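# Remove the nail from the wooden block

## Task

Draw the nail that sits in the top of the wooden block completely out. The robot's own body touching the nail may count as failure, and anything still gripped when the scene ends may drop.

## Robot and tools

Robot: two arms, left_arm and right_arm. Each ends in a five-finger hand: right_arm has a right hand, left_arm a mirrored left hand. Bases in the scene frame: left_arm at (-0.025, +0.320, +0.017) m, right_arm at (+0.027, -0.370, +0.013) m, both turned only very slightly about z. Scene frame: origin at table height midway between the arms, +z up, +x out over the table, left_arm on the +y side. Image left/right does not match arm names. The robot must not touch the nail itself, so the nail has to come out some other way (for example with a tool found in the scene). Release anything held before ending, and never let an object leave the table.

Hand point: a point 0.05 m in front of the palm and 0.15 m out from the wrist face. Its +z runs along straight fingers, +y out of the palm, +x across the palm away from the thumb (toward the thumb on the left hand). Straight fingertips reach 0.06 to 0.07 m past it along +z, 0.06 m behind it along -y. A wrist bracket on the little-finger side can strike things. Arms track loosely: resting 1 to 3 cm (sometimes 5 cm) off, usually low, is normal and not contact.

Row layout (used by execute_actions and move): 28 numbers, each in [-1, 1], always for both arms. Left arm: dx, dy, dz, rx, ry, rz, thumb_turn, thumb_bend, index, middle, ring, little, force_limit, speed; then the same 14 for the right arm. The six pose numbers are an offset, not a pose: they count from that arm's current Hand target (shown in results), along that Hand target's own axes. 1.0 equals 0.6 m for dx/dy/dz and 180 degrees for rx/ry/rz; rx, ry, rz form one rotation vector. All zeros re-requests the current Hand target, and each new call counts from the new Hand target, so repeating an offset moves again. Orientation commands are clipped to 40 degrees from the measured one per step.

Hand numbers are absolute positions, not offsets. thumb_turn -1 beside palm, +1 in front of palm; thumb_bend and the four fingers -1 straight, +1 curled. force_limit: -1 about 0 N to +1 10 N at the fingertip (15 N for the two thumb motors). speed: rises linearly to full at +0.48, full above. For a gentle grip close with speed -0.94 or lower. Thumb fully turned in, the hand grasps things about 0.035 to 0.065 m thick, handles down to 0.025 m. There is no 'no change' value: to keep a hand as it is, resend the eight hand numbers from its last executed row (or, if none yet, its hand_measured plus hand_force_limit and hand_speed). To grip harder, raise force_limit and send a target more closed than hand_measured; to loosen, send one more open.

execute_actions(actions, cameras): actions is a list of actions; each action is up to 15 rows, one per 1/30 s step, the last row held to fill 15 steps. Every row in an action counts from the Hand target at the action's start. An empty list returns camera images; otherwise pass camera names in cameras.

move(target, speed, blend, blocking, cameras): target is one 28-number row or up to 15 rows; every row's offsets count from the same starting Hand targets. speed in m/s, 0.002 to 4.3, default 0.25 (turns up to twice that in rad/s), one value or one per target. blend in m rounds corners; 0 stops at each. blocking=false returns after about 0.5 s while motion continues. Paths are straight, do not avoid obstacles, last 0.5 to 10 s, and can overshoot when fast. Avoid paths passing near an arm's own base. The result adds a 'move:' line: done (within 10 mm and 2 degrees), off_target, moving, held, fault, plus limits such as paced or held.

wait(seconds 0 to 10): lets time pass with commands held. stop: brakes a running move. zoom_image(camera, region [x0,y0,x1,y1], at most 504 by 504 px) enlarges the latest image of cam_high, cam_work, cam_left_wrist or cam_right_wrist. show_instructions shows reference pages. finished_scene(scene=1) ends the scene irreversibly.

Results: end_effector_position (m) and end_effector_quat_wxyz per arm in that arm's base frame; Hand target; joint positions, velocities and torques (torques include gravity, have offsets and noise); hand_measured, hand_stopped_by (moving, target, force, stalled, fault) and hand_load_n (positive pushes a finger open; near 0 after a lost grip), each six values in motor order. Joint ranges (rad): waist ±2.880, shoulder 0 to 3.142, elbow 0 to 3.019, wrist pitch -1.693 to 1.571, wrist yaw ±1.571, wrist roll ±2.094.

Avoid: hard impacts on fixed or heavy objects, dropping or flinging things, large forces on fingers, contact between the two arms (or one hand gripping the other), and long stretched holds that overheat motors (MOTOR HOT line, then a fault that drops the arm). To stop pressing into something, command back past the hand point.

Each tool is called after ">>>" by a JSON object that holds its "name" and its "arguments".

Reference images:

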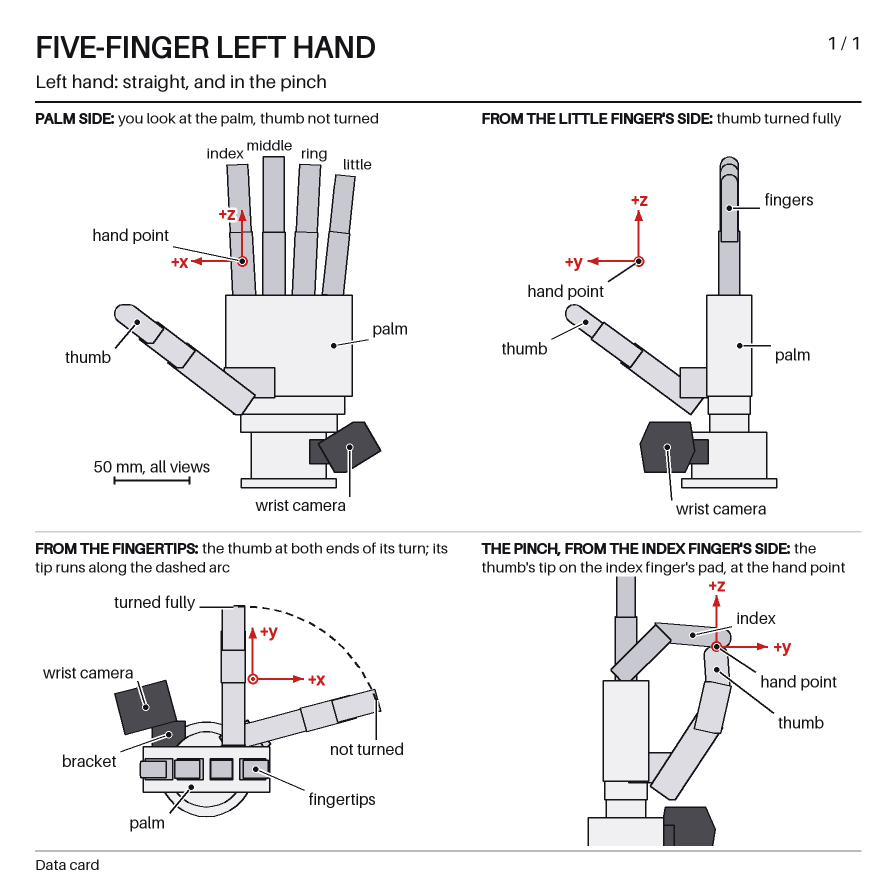

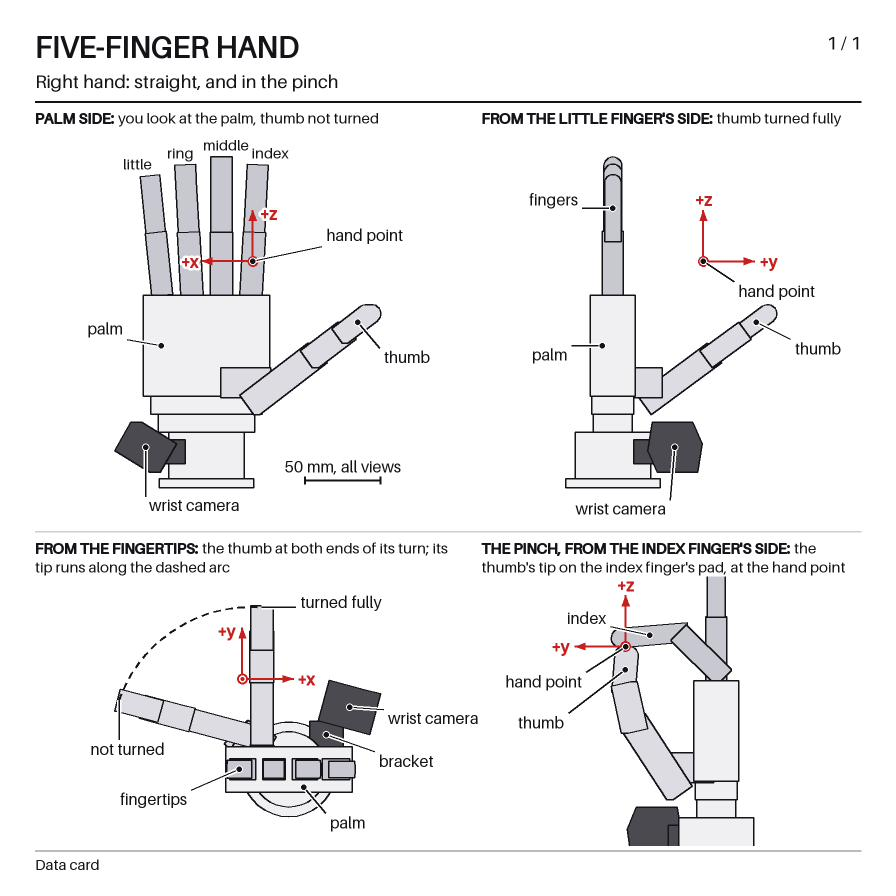

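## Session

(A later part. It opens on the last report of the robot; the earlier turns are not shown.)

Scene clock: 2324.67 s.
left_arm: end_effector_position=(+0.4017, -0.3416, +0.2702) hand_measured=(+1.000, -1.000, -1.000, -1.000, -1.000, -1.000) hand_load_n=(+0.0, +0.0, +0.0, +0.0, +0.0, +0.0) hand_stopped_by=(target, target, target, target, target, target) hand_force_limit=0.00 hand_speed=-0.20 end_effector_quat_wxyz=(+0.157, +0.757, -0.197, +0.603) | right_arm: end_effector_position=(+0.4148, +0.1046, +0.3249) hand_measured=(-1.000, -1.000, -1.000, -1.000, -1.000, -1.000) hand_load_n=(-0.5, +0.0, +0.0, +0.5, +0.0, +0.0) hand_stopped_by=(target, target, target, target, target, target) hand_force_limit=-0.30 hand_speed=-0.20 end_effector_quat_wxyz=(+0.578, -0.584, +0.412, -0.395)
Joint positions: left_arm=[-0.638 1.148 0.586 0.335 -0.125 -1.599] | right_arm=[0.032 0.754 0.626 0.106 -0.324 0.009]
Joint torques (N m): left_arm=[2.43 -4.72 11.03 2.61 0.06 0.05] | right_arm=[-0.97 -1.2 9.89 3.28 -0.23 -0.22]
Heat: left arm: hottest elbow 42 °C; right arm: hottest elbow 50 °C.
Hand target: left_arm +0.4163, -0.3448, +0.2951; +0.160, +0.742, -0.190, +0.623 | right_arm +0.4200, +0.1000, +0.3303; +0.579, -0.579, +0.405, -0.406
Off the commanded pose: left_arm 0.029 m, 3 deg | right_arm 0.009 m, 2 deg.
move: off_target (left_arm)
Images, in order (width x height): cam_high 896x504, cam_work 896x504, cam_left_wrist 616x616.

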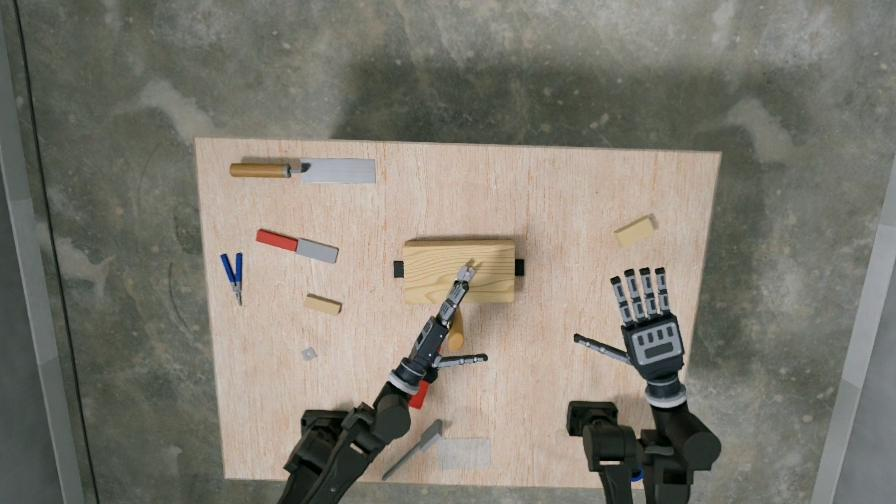

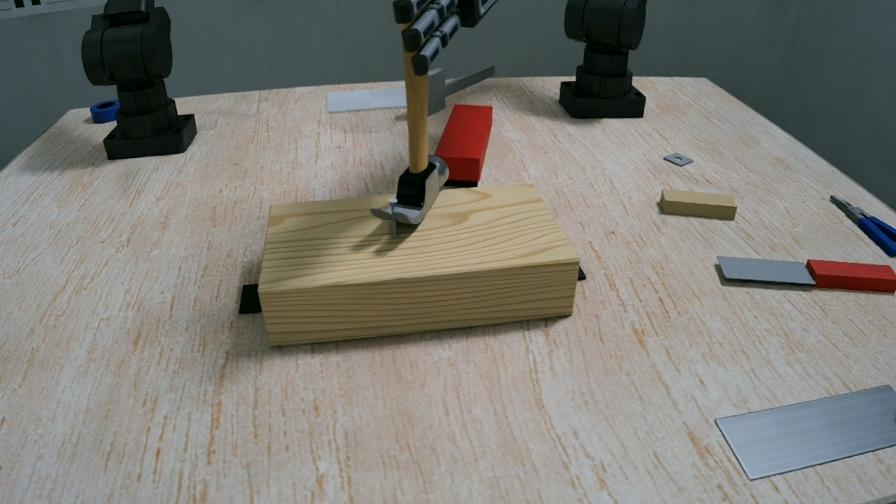

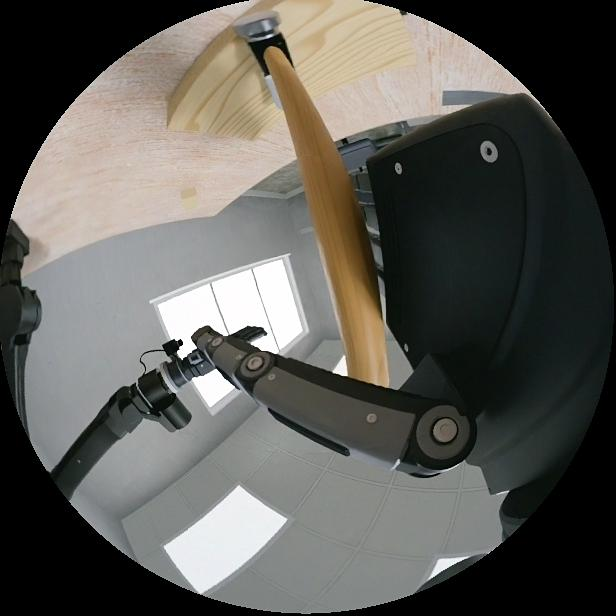

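>>> {"name": "move", "arguments": {"target": [0.036,0,0.022,0,0,0,1,-1,-1,-1,-1,-1,0,-0.2,0,0,0,0,0,0,-1,-1,-1,-1,-1,-1,-0.3,-0.2], "speed": 0.05, "cameras": ["cam_high","cam_left_wrist"]}}

>>> {"name": "zoom_image", "arguments": {"camera": "cam_high", "region": [380, 240, 520, 400]}}

Scene clock: 2335.53 s.
left_arm: end_effector_position=(+0.4174, -0.3509, +0.2966) hand_measured=(+1.000, -1.000, -1.000, -1.000, -1.000, -1.000) hand_load_n=(-0.5, +0.0, +0.0, +0.0, +0.0, +0.5) hand_stopped_by=(target, target, target, target, target, target) hand_force_limit=0.00 hand_speed=-0.20 end_effector_quat_wxyz=(+0.162, +0.748, -0.194, +0.613) | right_arm: end_effector_position=(+0.4148, +0.1046, +0.3249) hand_measured=(-1.000, -1.000, -1.000, -1.000, -1.000, -1.000) hand_load_n=(-0.5, +0.0, +0.0, +0.0, +0.0, +0.0) hand_stopped_by=(target, target, target, target, target, target) hand_force_limit=-0.30 hand_speed=-0.20 end_effector_quat_wxyz=(+0.578, -0.584, +0.412, -0.395)
Joint positions: left_arm=[-0.632 1.168 0.657 0.314 -0.118 -1.599] | right_arm=[0.032 0.754 0.626 0.106 -0.324 0.009]
Joint torques (N m): left_arm=[2.37 -5.13 11.19 1.43 0.06 0.05] | right_arm=[-1.03 -1.14 9.95 3.23 -0.23 -0.21]
Heat: left arm: hottest elbow 43 °C; right arm: hottest elbow 50 °C.
Hand target: left_arm +0.4309, -0.3529, +0.3140; +0.160, +0.742, -0.190, +0.623 | right_arm +0.4200, +0.1000, +0.3303; +0.579, -0.579, +0.405, -0.406
Off the commanded pose: left_arm 0.022 m, 1 deg | right_arm 0.009 m, 2 deg.
move: off_target (left_arm)
Images, in order (width x height): cam_high 896x504, cam_left_wrist 616x616.

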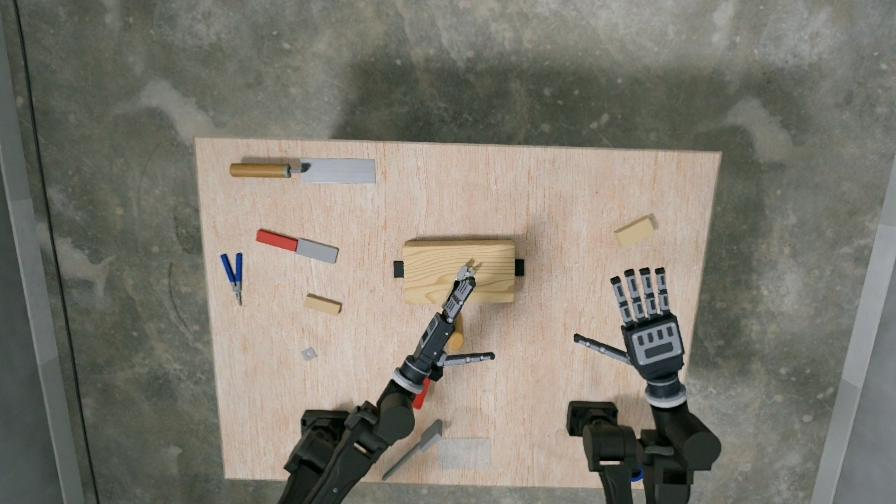

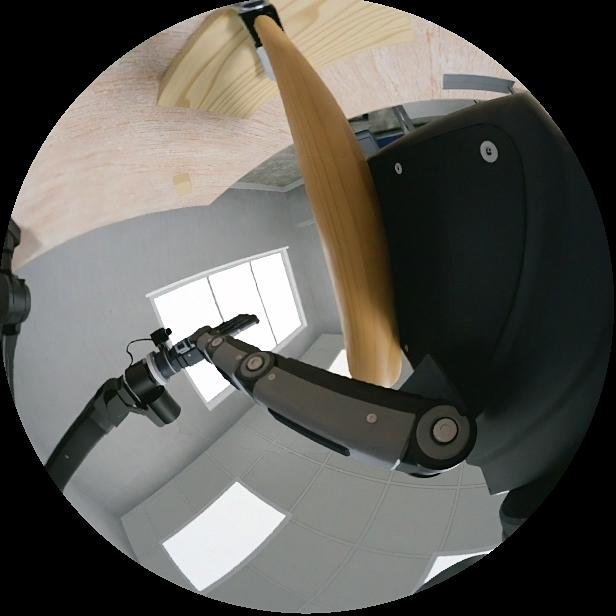

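Scaled by 3.150 from the camera's 896x504 image, which has a finer 1280x720 frame.

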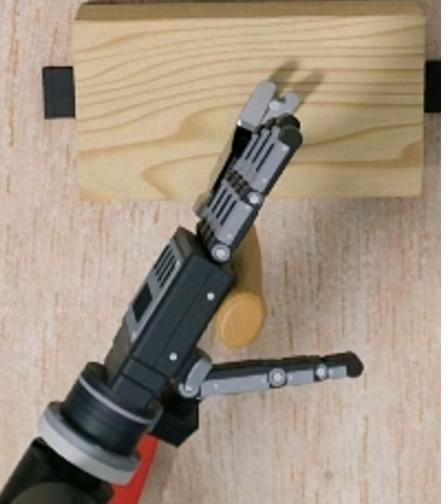

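>>> {"name": "move", "arguments": {"target": [[0,0,0,0,0,0,1,-1,0.3,0.3,0.3,0.3,-0.7,-0.5,0,0,0,0,0,0,-1,-1,-1,-1,-1,-1,-0.3,-0.2],[0,0,0,0,0,0,1,-1,1.0,1.0,1.0,1.0,-0.6,-0.6,0,0,0,0,0,0,-1,-1,-1,-1,-1,-1,-0.3,-0.2]], "speed": 0.05, "cameras": ["cam_high","cam_work","cam_left_wrist"]}}

>>> {"name": "zoom_image", "arguments": {"camera": "cam_high", "region": [380, 240, 520, 400]}}

Scene clock: 2343.10 s.
left_arm: end_effector_position=(+0.4170, -0.3518, +0.2957) hand_measured=(+1.000, -1.000, +1.000, +1.000, +1.000, +0.960) hand_load_n=(-0.5, +0.0, +0.0, +0.0, +0.0, +1.0) hand_stopped_by=(target, target, target, target, target, force) hand_force_limit=-0.60 hand_speed=-0.60 end_effector_quat_wxyz=(+0.164, +0.749, -0.195, +0.612) | right_arm: end_effector_position=(+0.4148, +0.1046, +0.3249) hand_measured=(-1.000, -1.000, -1.000, -1.000, -1.000, -1.000) hand_load_n=(-0.5, +0.0, +0.0, +0.0, +0.0, +0.0) hand_stopped_by=(target, target, target, target, target, target) hand_force_limit=-0.30 hand_speed=-0.20 end_effector_quat_wxyz=(+0.578, -0.584, +0.412, -0.395)
Joint positions: left_arm=[-0.632 1.17 0.657 0.313 -0.114 -1.6] | right_arm=[0.032 0.754 0.626 0.106 -0.324 0.009]
Joint torques (N m): left_arm=[2.37 -5.36 11.14 1.43 -0.11 0.05] | right_arm=[-0.97 -1.08 9.92 3.23 -0.23 -0.2]
Heat: left arm: hottest elbow 42 °C; right arm: hottest elbow 50 °C.
Hand target: left_arm +0.4308, -0.3530, +0.3142; +0.160, +0.742, -0.190, +0.623 | right_arm +0.4200, +0.1000, +0.3303; +0.579, -0.579, +0.405, -0.406
Off the commanded pose: left_arm 0.023 m, 2 deg | right_arm 0.009 m, 2 deg.
move: off_target (left_arm); target 2's new numbers were sent with left_arm's hand 0.022 m and 1 deg from that target
Images, in order (width x height): cam_high 896x504, cam_work 896x504, cam_left_wrist 616x616.

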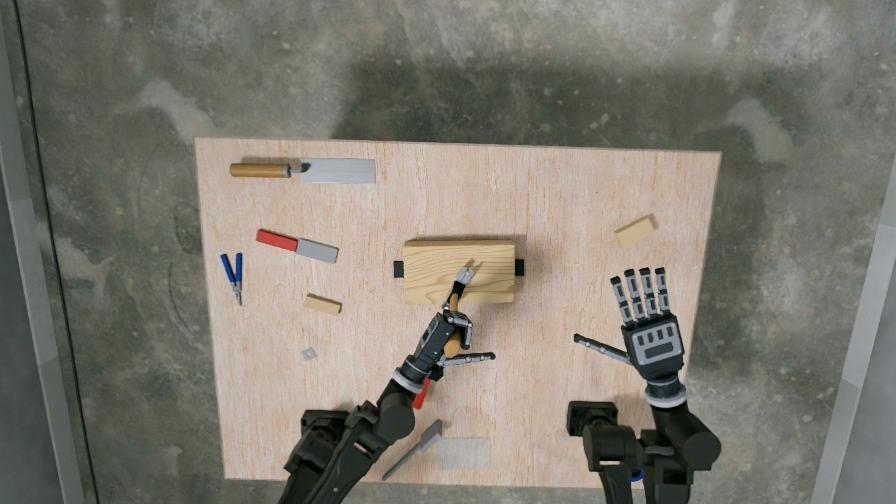

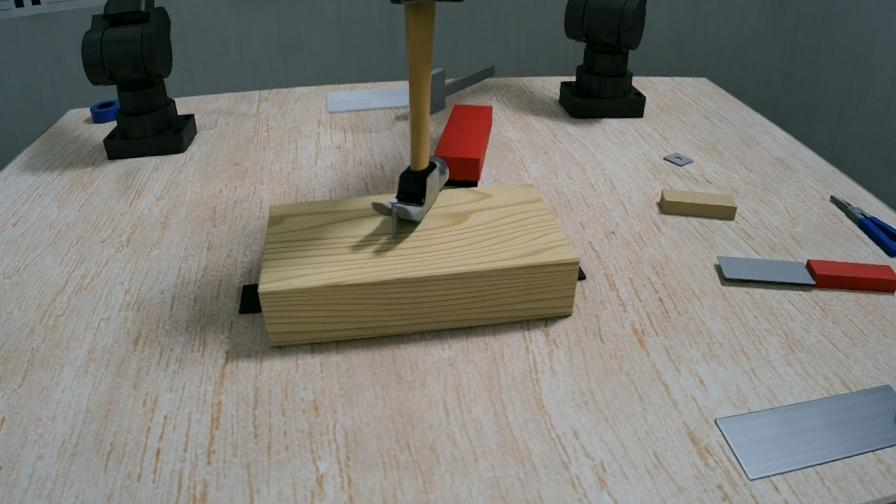

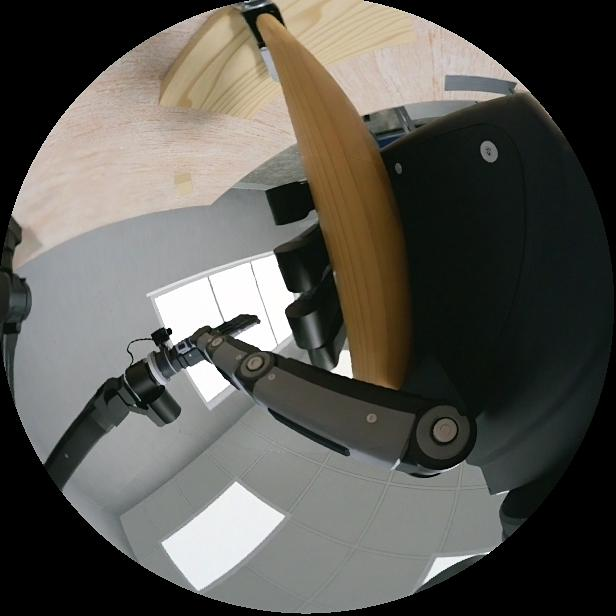

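Scaled by 3.150 from the camera's 896x504 image, which has a finer 1280x720 frame.

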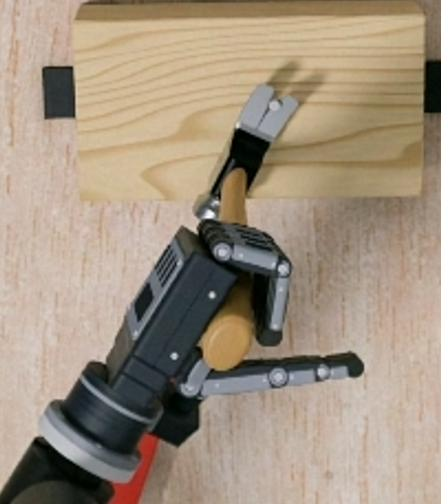

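>>> {"name": "execute_actions", "arguments": {"actions": []}}

Scene clock: 2362.53 s.
left_arm: end_effector_position=(+0.4170, -0.3518, +0.2957) hand_measured=(+1.000, -1.000, +1.000, +1.000, +1.000, +0.960) hand_load_n=(-0.5, +0.0, +0.0, +0.0, +0.0, +1.0) hand_stopped_by=(target, target, target, target, target, force) hand_force_limit=-0.60 hand_speed=-0.60 end_effector_quat_wxyz=(+0.164, +0.749, -0.195, +0.612) | right_arm: end_effector_position=(+0.4148, +0.1046, +0.3249) hand_measured=(-1.000, -1.000, -1.000, -1.000, -1.000, -1.000) hand_load_n=(-0.5, +0.0, +0.0, -0.5, +0.0, -0.5) hand_stopped_by=(target, target, target, target, target, target) hand_force_limit=-0.30 hand_speed=-0.20 end_effector_quat_wxyz=(+0.578, -0.584, +0.412, -0.395)
Joint positions: left_arm=[-0.632 1.17 0.657 0.313 -0.114 -1.6] | right_arm=[0.032 0.754 0.626 0.106 -0.324 0.009]
Joint velocities: within noise
Joint torques (N m): left_arm=[2.37 -5.3 11.15 1.43 -0.11 0.05] | right_arm=[-1.03 -1.26 9.88 3.29 -0.23 -0.21]
Heat: left arm: hottest elbow 42 °C; right arm: hottest elbow 50 °C.
Hand target: left_arm +0.4308, -0.3530, +0.3142; +0.160, +0.742, -0.190, +0.623 | right_arm +0.4200, +0.1000, +0.3303; +0.579, -0.579, +0.405, -0.406
Off the commanded pose: left_arm 0.023 m, 2 deg | right_arm 0.009 m, 2 deg.

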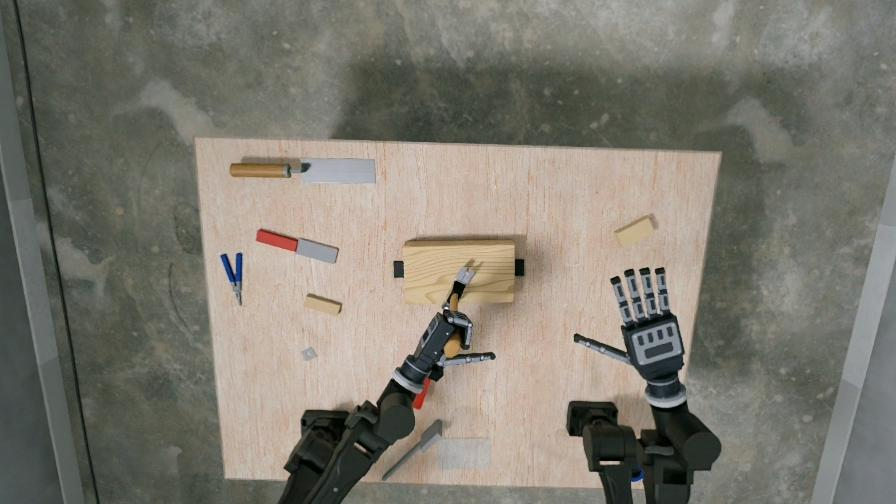

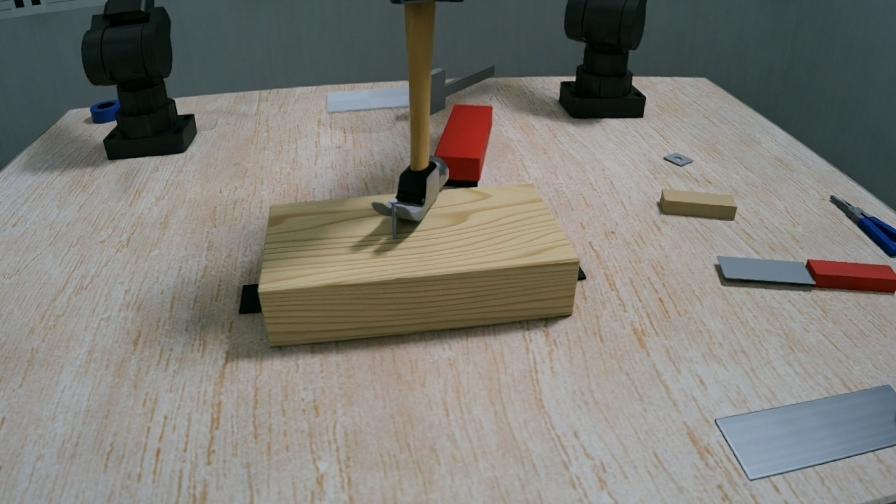

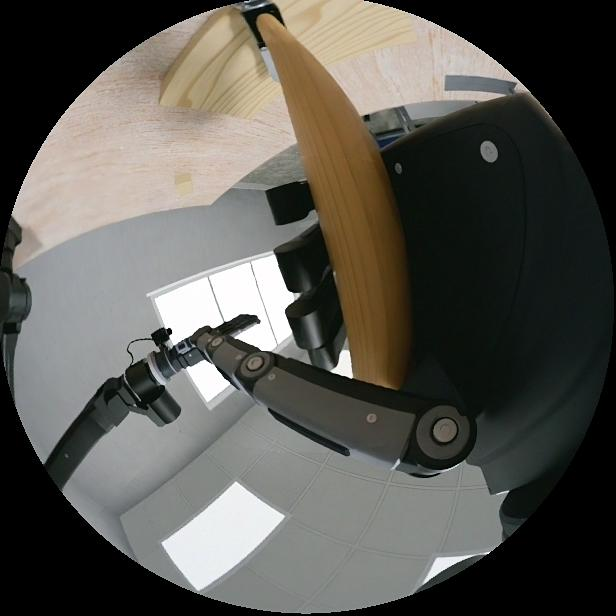

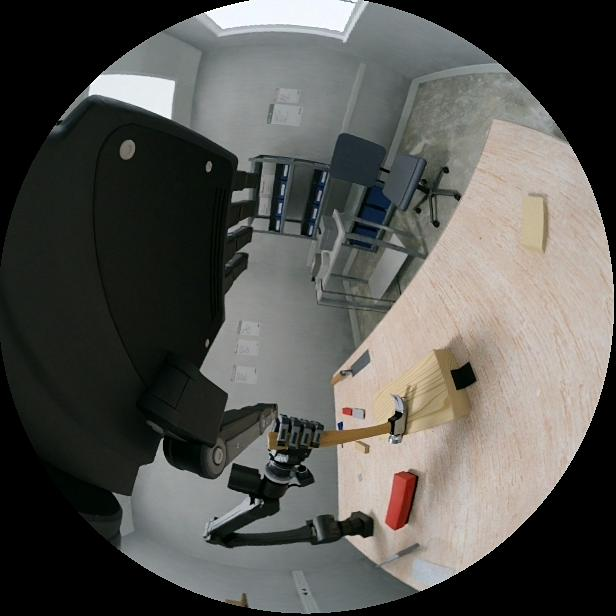

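>>> {"name": "zoom_image", "arguments": {"camera": "cam_work", "region": [340, 120, 560, 280]}}

>>> {"name": "zoom_image", "arguments": {"camera": "cam_high", "region": [380, 230, 540, 400]}}

Scaled by 2.291 from the camera's 896x504 image, which has a finer 1280x720 frame.

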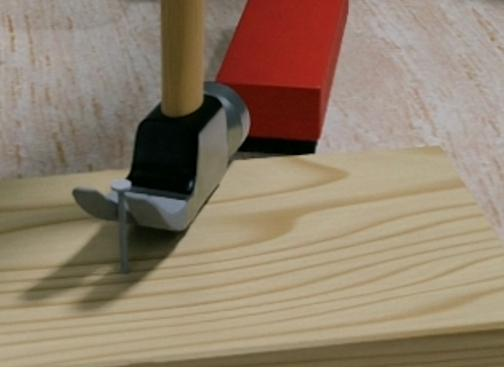

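Scaled by 2.965 from the camera's 896x504 image, which has a finer 1280x720 frame.

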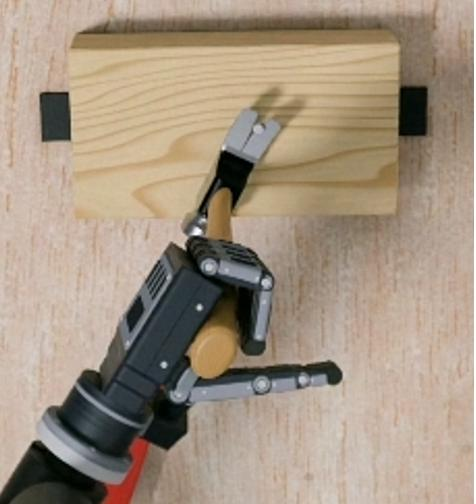

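>>> {"name": "move", "arguments": {"target": [0,0,0,0,0,0,1,1.0,1.0,1.0,1.0,1.0,-0.3,-0.6,0,0,0,0,0,0,-1,-1,-1,-1,-1,-1,-0.3,-0.2], "speed": 0.1, "cameras": ["cam_high","cam_left_wrist"]}}

Scene clock: 2375.43 s.
left_arm: end_effector_position=(+0.4170, -0.3518, +0.2957) hand_measured=(+1.000, -0.492, +1.000, +1.000, +1.000, +0.960) hand_load_n=(+2.0, +5.5, +0.0, -1.0, +0.0, +1.0) hand_stopped_by=(target, force, target, target, target, force) hand_force_limit=-0.30 hand_speed=-0.60 end_effector_quat_wxyz=(+0.164, +0.749, -0.195, +0.612) | right_arm: end_effector_position=(+0.4148, +0.1046, +0.3249) hand_measured=(-1.000, -1.000, -1.000, -1.000, -1.000, -1.000) hand_load_n=(+0.0, +0.0, +0.0, +0.0, +0.0, +0.0) hand_stopped_by=(target, target, target, target, target, target) hand_force_limit=-0.30 hand_speed=-0.20 end_effector_quat_wxyz=(+0.578, -0.584, +0.412, -0.395)
Joint positions: left_arm=[-0.632 1.17 0.657 0.313 -0.114 -1.6] | right_arm=[0.032 0.754 0.626 0.106 -0.324 0.009]
Joint torques (N m): left_arm=[2.43 -5.25 11.14 1.42 -0.11 0.05] | right_arm=[-1.08 -1.2 9.95 3.25 -0.22 -0.23]
Heat: left arm: hottest elbow 42 °C; right arm: hottest elbow 50 °C.
Hand target: left_arm +0.4308, -0.3530, +0.3142; +0.160, +0.742, -0.190, +0.623 | right_arm +0.4200, +0.1000, +0.3303; +0.579, -0.579, +0.405, -0.406
Off the commanded pose: left_arm 0.023 m, 2 deg | right_arm 0.009 m, 2 deg.
move: off_target (left_arm)
Images, in order (width x height): cam_high 896x504, cam_left_wrist 616x616.

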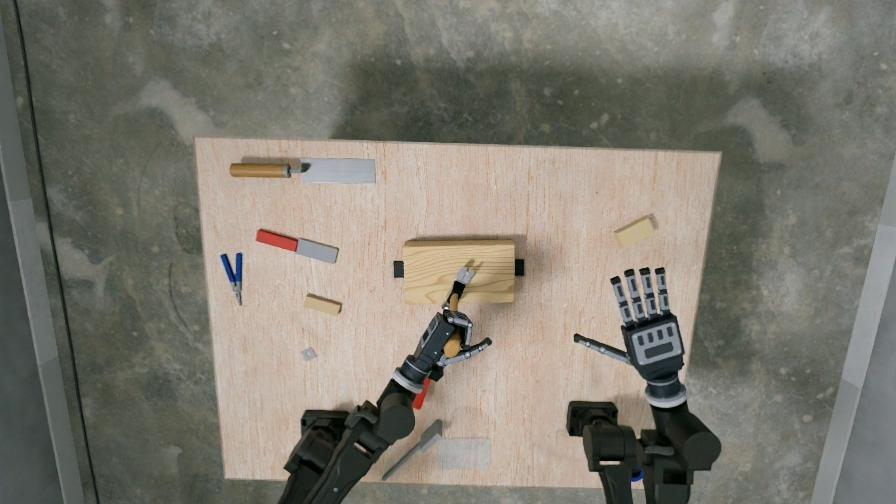

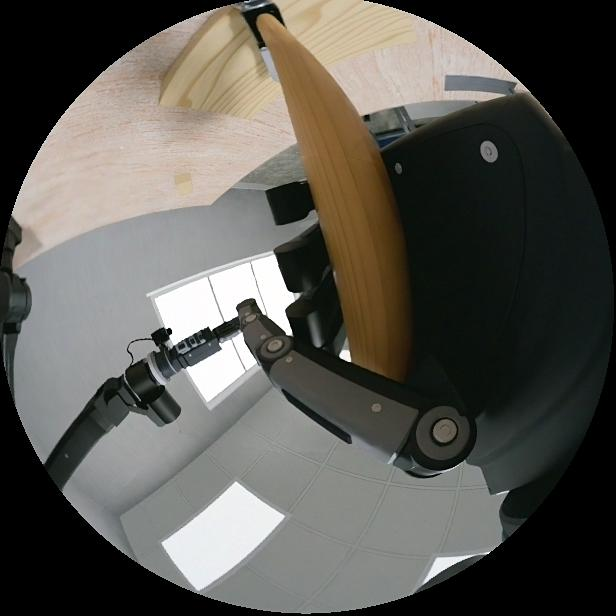

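>>> {"name": "move", "arguments": {"target": [-0.0312,0.0162,-0.1289,0.0015,0.0661,0.0080,1,1.0,1.0,1.0,1.0,1.0,-0.3,-0.6,0,0,0,0,0,0,-1,-1,-1,-1,-1,-1,-0.3,-0.2], "speed": 0.12, "cameras": ["cam_high","cam_work","cam_left_wrist"]}}

>>> {"name": "zoom_image", "arguments": {"camera": "cam_work", "region": [340, 120, 560, 280]}}

Scene clock: 2390.03 s.
left_arm: end_effector_position=(+0.3966, -0.3281, +0.3042) hand_measured=(+1.000, -0.492, +1.000, +1.000, +0.998, +0.958) hand_load_n=(+2.0, +6.0, +0.0, -0.5, +18.5, +13.0) hand_stopped_by=(target, force, target, target, target, force) hand_force_limit=-0.30 hand_speed=-0.60 end_effector_quat_wxyz=(+0.179, +0.698, -0.145, +0.678) | right_arm: end_effector_position=(+0.4148, +0.1046, +0.3249) hand_measured=(-1.000, -1.000, -1.000, -1.000, -1.000, -1.000) hand_load_n=(+0.0, +0.0, +0.0, +0.0, +0.0, +0.0) hand_stopped_by=(target, target, target, target, target, target) hand_force_limit=-0.30 hand_speed=-0.20 end_effector_quat_wxyz=(+0.578, -0.584, +0.412, -0.395)
Joint positions: left_arm=[-0.648 1.161 0.514 0.632 -0.183 -1.627] | right_arm=[0.032 0.754 0.626 0.106 -0.324 0.009]
Joint torques (N m): left_arm=[-0.73 -11.75 2.11 3.34 0.07 0.84] | right_arm=[-1.03 -1.14 9.83 3.28 -0.23 -0.23]
Heat: left arm: hottest elbow 42 °C; right arm: hottest elbow 50 °C.
Hand target: left_arm +0.3567, -0.3232, +0.3091; +0.169, +0.672, -0.180, +0.699 | right_arm +0.4200, +0.1000, +0.3303; +0.579, -0.579, +0.405, -0.406
Off the commanded pose: left_arm 0.041 m, 6 deg | right_arm 0.009 m, 2 deg.
move: off_target (left_arm)
Images, in order (width x height): cam_high 896x504, cam_work 896x504, cam_left_wrist 616x616.

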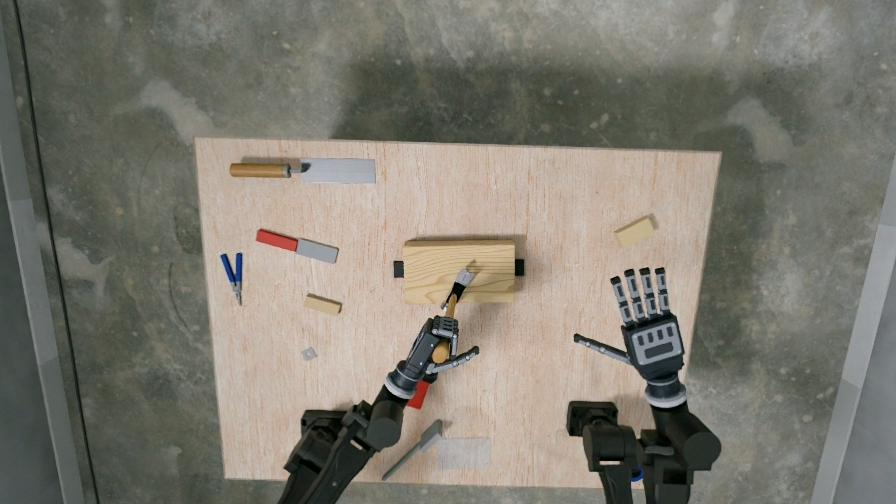

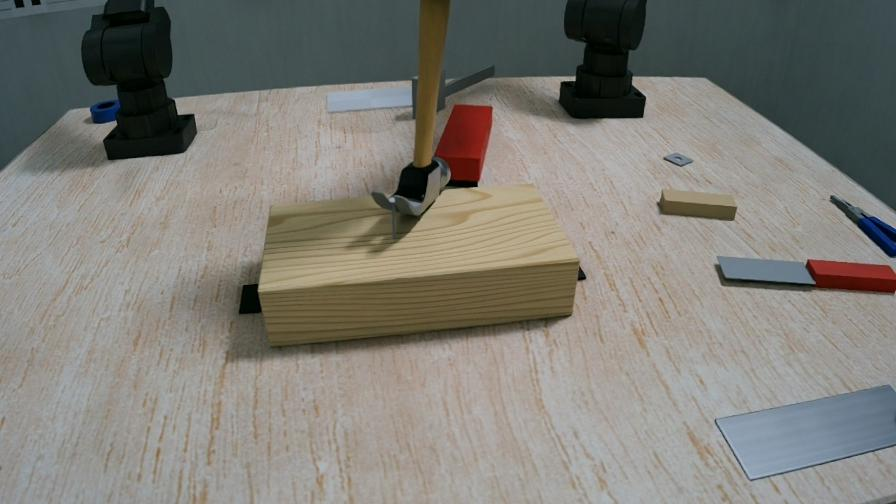

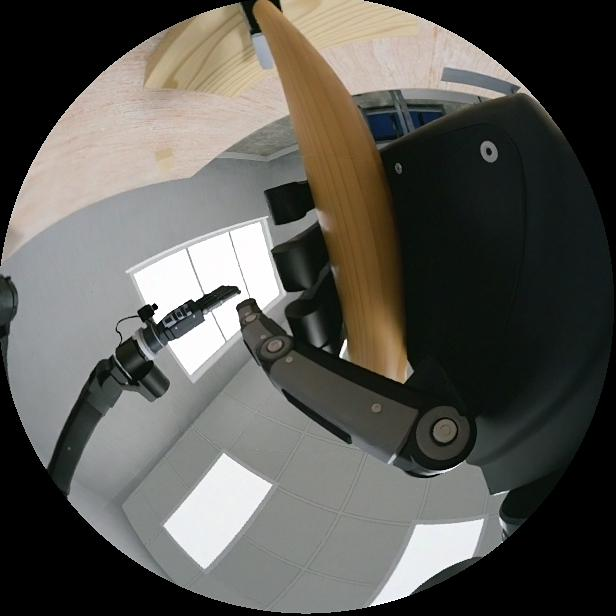

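Scaled by 2.291 from the camera's 896x504 image, which has a finer 1280x720 frame.

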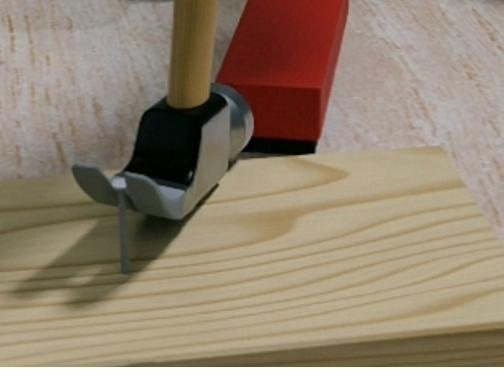

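>>> {"name": "move", "arguments": {"target": [0.0009,0.0030,-0.0248,0.0016,0.0774,0.0093,1,1.0,1.0,1.0,1.0,1.0,-0.3,-0.6,0,0,0,0,0,0,-1,-1,-1,-1,-1,-1,-0.3,-0.2], "speed": 0.15, "cameras": ["cam_high","cam_work","cam_left_wrist"]}}

>>> {"name": "zoom_image", "arguments": {"camera": "cam_work", "region": [340, 120, 560, 280]}}

Scene clock: 2411.30 s.
left_arm: end_effector_position=(+0.3854, -0.3265, +0.3055) hand_measured=(+1.000, -0.492, +0.998, +1.000, +1.000, +0.960) hand_load_n=(+2.5, +6.5, +23.0, +1.0, +3.5, +0.0) hand_stopped_by=(target, force, target, target, target, force) hand_force_limit=-0.30 hand_speed=-0.60 end_effector_quat_wxyz=(+0.188, +0.616, -0.140, +0.752) | right_arm: end_effector_position=(+0.4148, +0.1046, +0.3249) hand_measured=(-1.000, -1.000, -1.000, -1.000, -1.000, -1.000) hand_load_n=(-0.5, +0.0, -0.5, +0.0, +0.0, +0.0) hand_stopped_by=(target, target, target, target, target, target) hand_force_limit=-0.30 hand_speed=-0.20 end_effector_quat_wxyz=(+0.578, -0.584, +0.412, -0.395)
Joint positions: left_arm=[-0.653 1.33 0.448 1.089 -0.181 -1.555] | right_arm=[0.032 0.754 0.626 0.106 -0.324 0.009]
Joint torques (N m): left_arm=[-0.5 -10.11 0.02 5.9 0.31 0.85] | right_arm=[-0.97 -1.2 9.88 3.21 -0.22 -0.22]
Heat: left arm: hottest elbow 40 °C; right arm: hottest elbow 50 °C.
Hand target: left_arm +0.3428, -0.3177, +0.3090; +0.177, +0.580, -0.167, +0.778 | right_arm +0.4200, +0.1000, +0.3303; +0.579, -0.579, +0.405, -0.406
Off the commanded pose: left_arm 0.044 m, 6 deg | right_arm 0.009 m, 2 deg.
move: off_target (left_arm)
Images, in order (width x height): cam_high 896x504, cam_work 896x504, cam_left_wrist 616x616.

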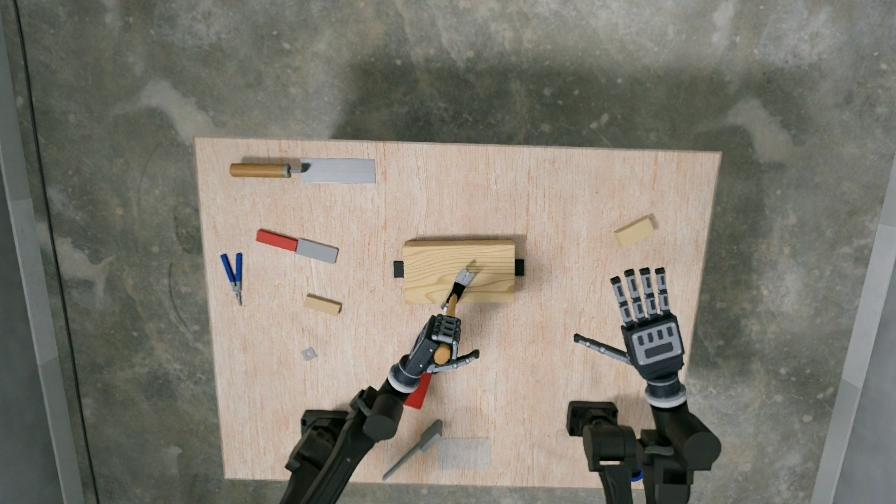

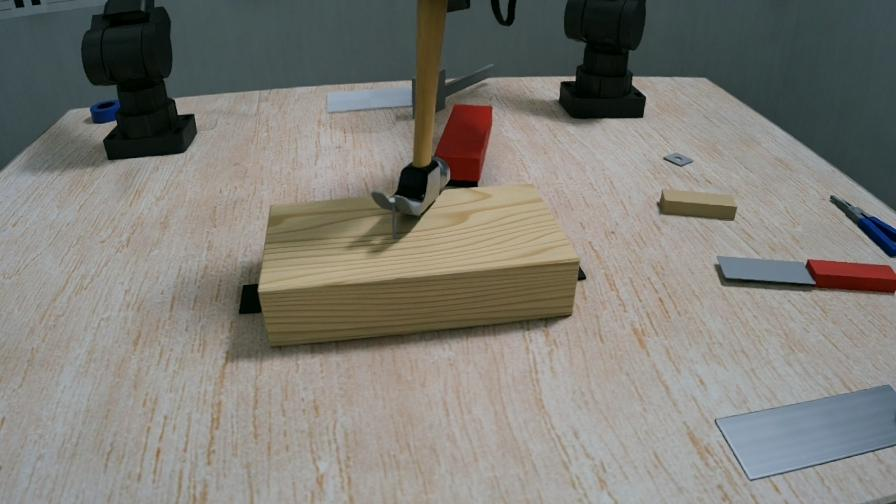

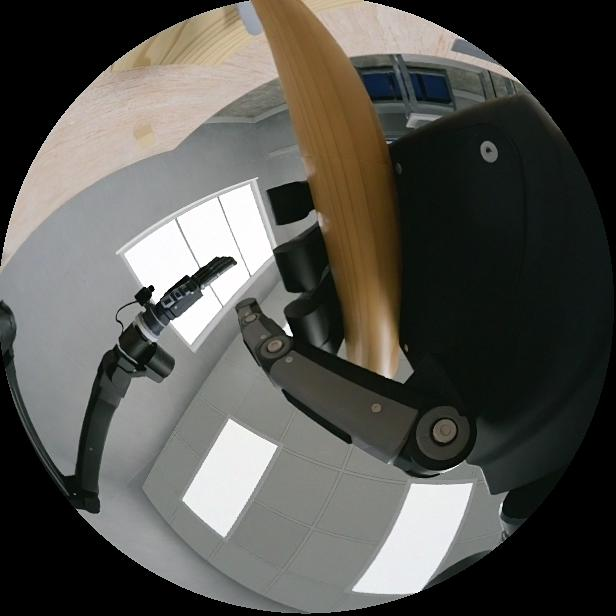

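Scaled by 2.291 from the camera's 896x504 image, which has a finer 1280x720 frame.

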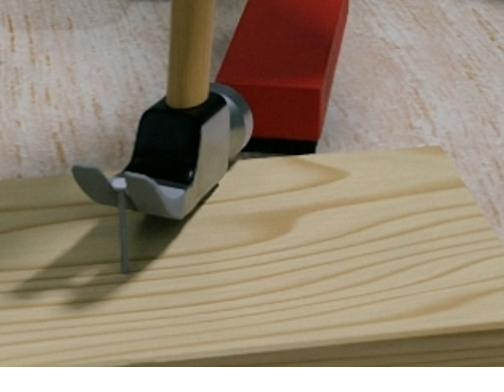

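>>> {"name": "zoom_image", "arguments": {"camera": "cam_work", "region": [365, 160, 465, 250]}}

Scaled by 5.040 from the camera's 896x504 image, which has a finer 1280x720 frame.

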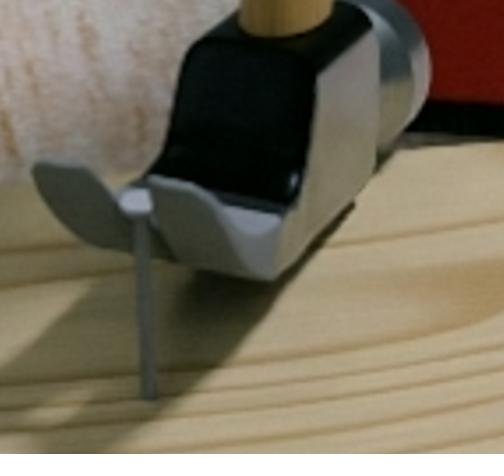

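>>> {"name": "move", "arguments": {"target": [0.0048,0.0079,-0.0660,-0.0006,-0.0276,-0.0033,1,1.0,1.0,1.0,1.0,1.0,-0.3,-0.6,0,0,0,0,0,0,-1,-1,-1,-1,-1,-1,-0.3,-0.2], "speed": 0.15, "cameras": ["cam_work"]}}

>>> {"name": "zoom_image", "arguments": {"camera": "cam_work", "region": [365, 160, 465, 250]}}

Scene clock: 2473.13 s.
left_arm: end_effector_position=(+0.3841, -0.3219, +0.3027) hand_measured=(+1.000, -0.492, +0.998, +1.000, +0.998, +0.960) hand_load_n=(+3.5, +6.0, +18.5, +8.0, +20.5, +0.0) hand_stopped_by=(target, force, target, target, target, force) hand_force_limit=-0.30 hand_speed=-0.60 end_effector_quat_wxyz=(+0.181, +0.639, -0.128, +0.737) | right_arm: end_effector_position=(+0.4148, +0.1046, +0.3249) hand_measured=(-1.000, -1.000, -1.000, -1.000, -1.000, -1.000) hand_load_n=(+0.0, +0.0, +0.0, +0.0, +0.0, +0.0) hand_stopped_by=(target, target, target, target, target, target) hand_force_limit=-0.30 hand_speed=-0.20 end_effector_quat_wxyz=(+0.578, -0.584, +0.412, -0.395)
Joint positions: left_arm=[-0.667 1.275 0.438 0.994 -0.225 -1.579] | right_arm=[0.032 0.754 0.626 0.106 -0.324 0.009]
Joint torques (N m): left_arm=[-2.26 -16.21 -4.23 3.92 0.44 0.9] | right_arm=[-0.79 -1.14 9.94 3.22 -0.23 -0.21]
Heat: left arm: hottest elbow 35 °C; right arm: hottest elbow 50 °C.
Hand target: left_arm +0.3063, -0.3032, +0.3006; +0.175, +0.614, -0.172, +0.751 | right_arm +0.4200, +0.1000, +0.3303; +0.579, -0.579, +0.405, -0.406
Off the commanded pose: left_arm 0.080 m, 6 deg | right_arm 0.009 m, 2 deg.
move: off_target (left_arm)
Images, in order (width x height): cam_work 896x504.

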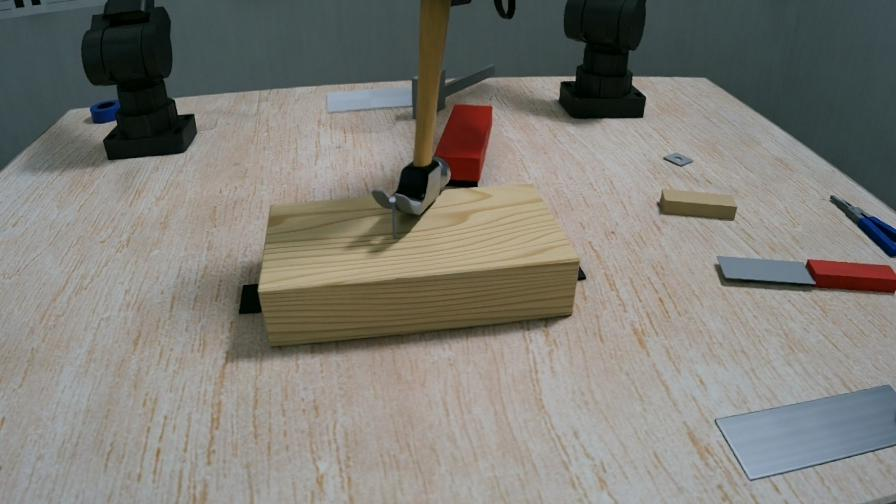

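Scaled by 5.040 from the camera's 896x504 image, which has a finer 1280x720 frame.

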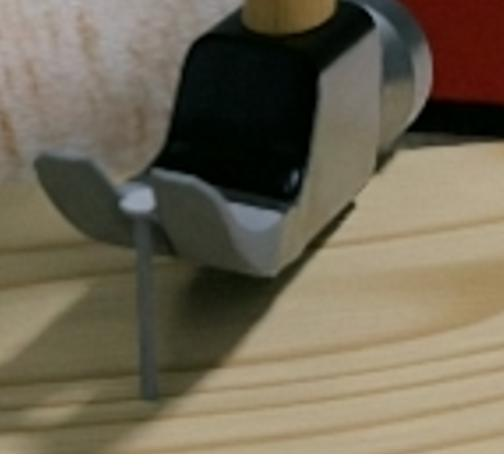

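>>> {"name": "move", "arguments": {"target": [0.0048,0.0079,-0.0660,0,0,0,1,1.0,1.0,1.0,1.0,1.0,-0.3,-0.6,0,0,0,0,0,0,-1,-1,-1,-1,-1,-1,-0.3,-0.2], "speed": 0.15, "cameras": ["cam_work"]}}

>>> {"name": "zoom_image", "arguments": {"camera": "cam_work", "region": [365, 160, 465, 250]}}

Scene clock: 2498.67 s.
left_arm: end_effector_position=(+0.2713, -0.2851, +0.2914) hand_measured=(+1.000, -0.494, +1.000, +1.000, +1.000, +0.960) hand_load_n=(+2.5, +6.0, +0.0, -0.5, +0.0, +0.0) hand_stopped_by=(target, force, target, target, target, force) hand_force_limit=-0.30 hand_speed=-0.60 end_effector_quat_wxyz=(+0.174, +0.616, -0.169, +0.749) | right_arm: end_effector_position=(+0.4148, +0.1046, +0.3249) hand_measured=(-1.000, -1.000, -1.000, -1.000, -1.000, -1.000) hand_load_n=(+0.0, +0.0, +0.0, +0.0, +0.0, +0.0) hand_stopped_by=(target, target, target, target, target, target) hand_force_limit=-0.30 hand_speed=-0.20 end_effector_quat_wxyz=(+0.578, -0.584, +0.412, -0.395)
Joint positions: left_arm=[-0.804 0.91 0.17 0.932 -0.303 -1.473] | right_arm=[0.032 0.754 0.626 0.106 -0.324 0.009]
Joint torques (N m): left_arm=[0.85 -1.61 7.53 1.26 -0.13 0.03] | right_arm=[-0.91 -1.2 9.91 3.23 -0.25 -0.22]
Heat: left arm: hottest elbow 35 °C; right arm: hottest elbow 50 °C.
Hand target: left_arm +0.2694, -0.2885, +0.2959; +0.175, +0.613, -0.172, +0.751 | right_arm +0.4200, +0.1000, +0.3303; +0.579, -0.579, +0.405, -0.406
Off the commanded pose: left_arm 0.006 m, 1 deg | right_arm 0.009 m, 2 deg.
move: done
Images, in order (width x height): cam_work 896x504.

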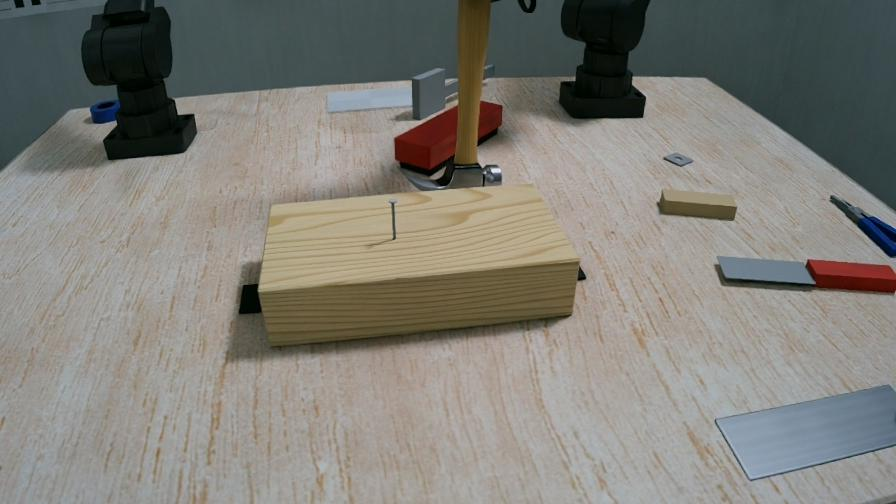

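Scaled by 5.040 from the camera's 896x504 image, which has a finer 1280x720 frame.

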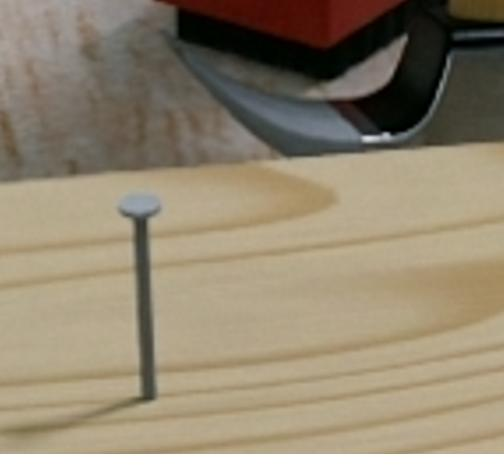

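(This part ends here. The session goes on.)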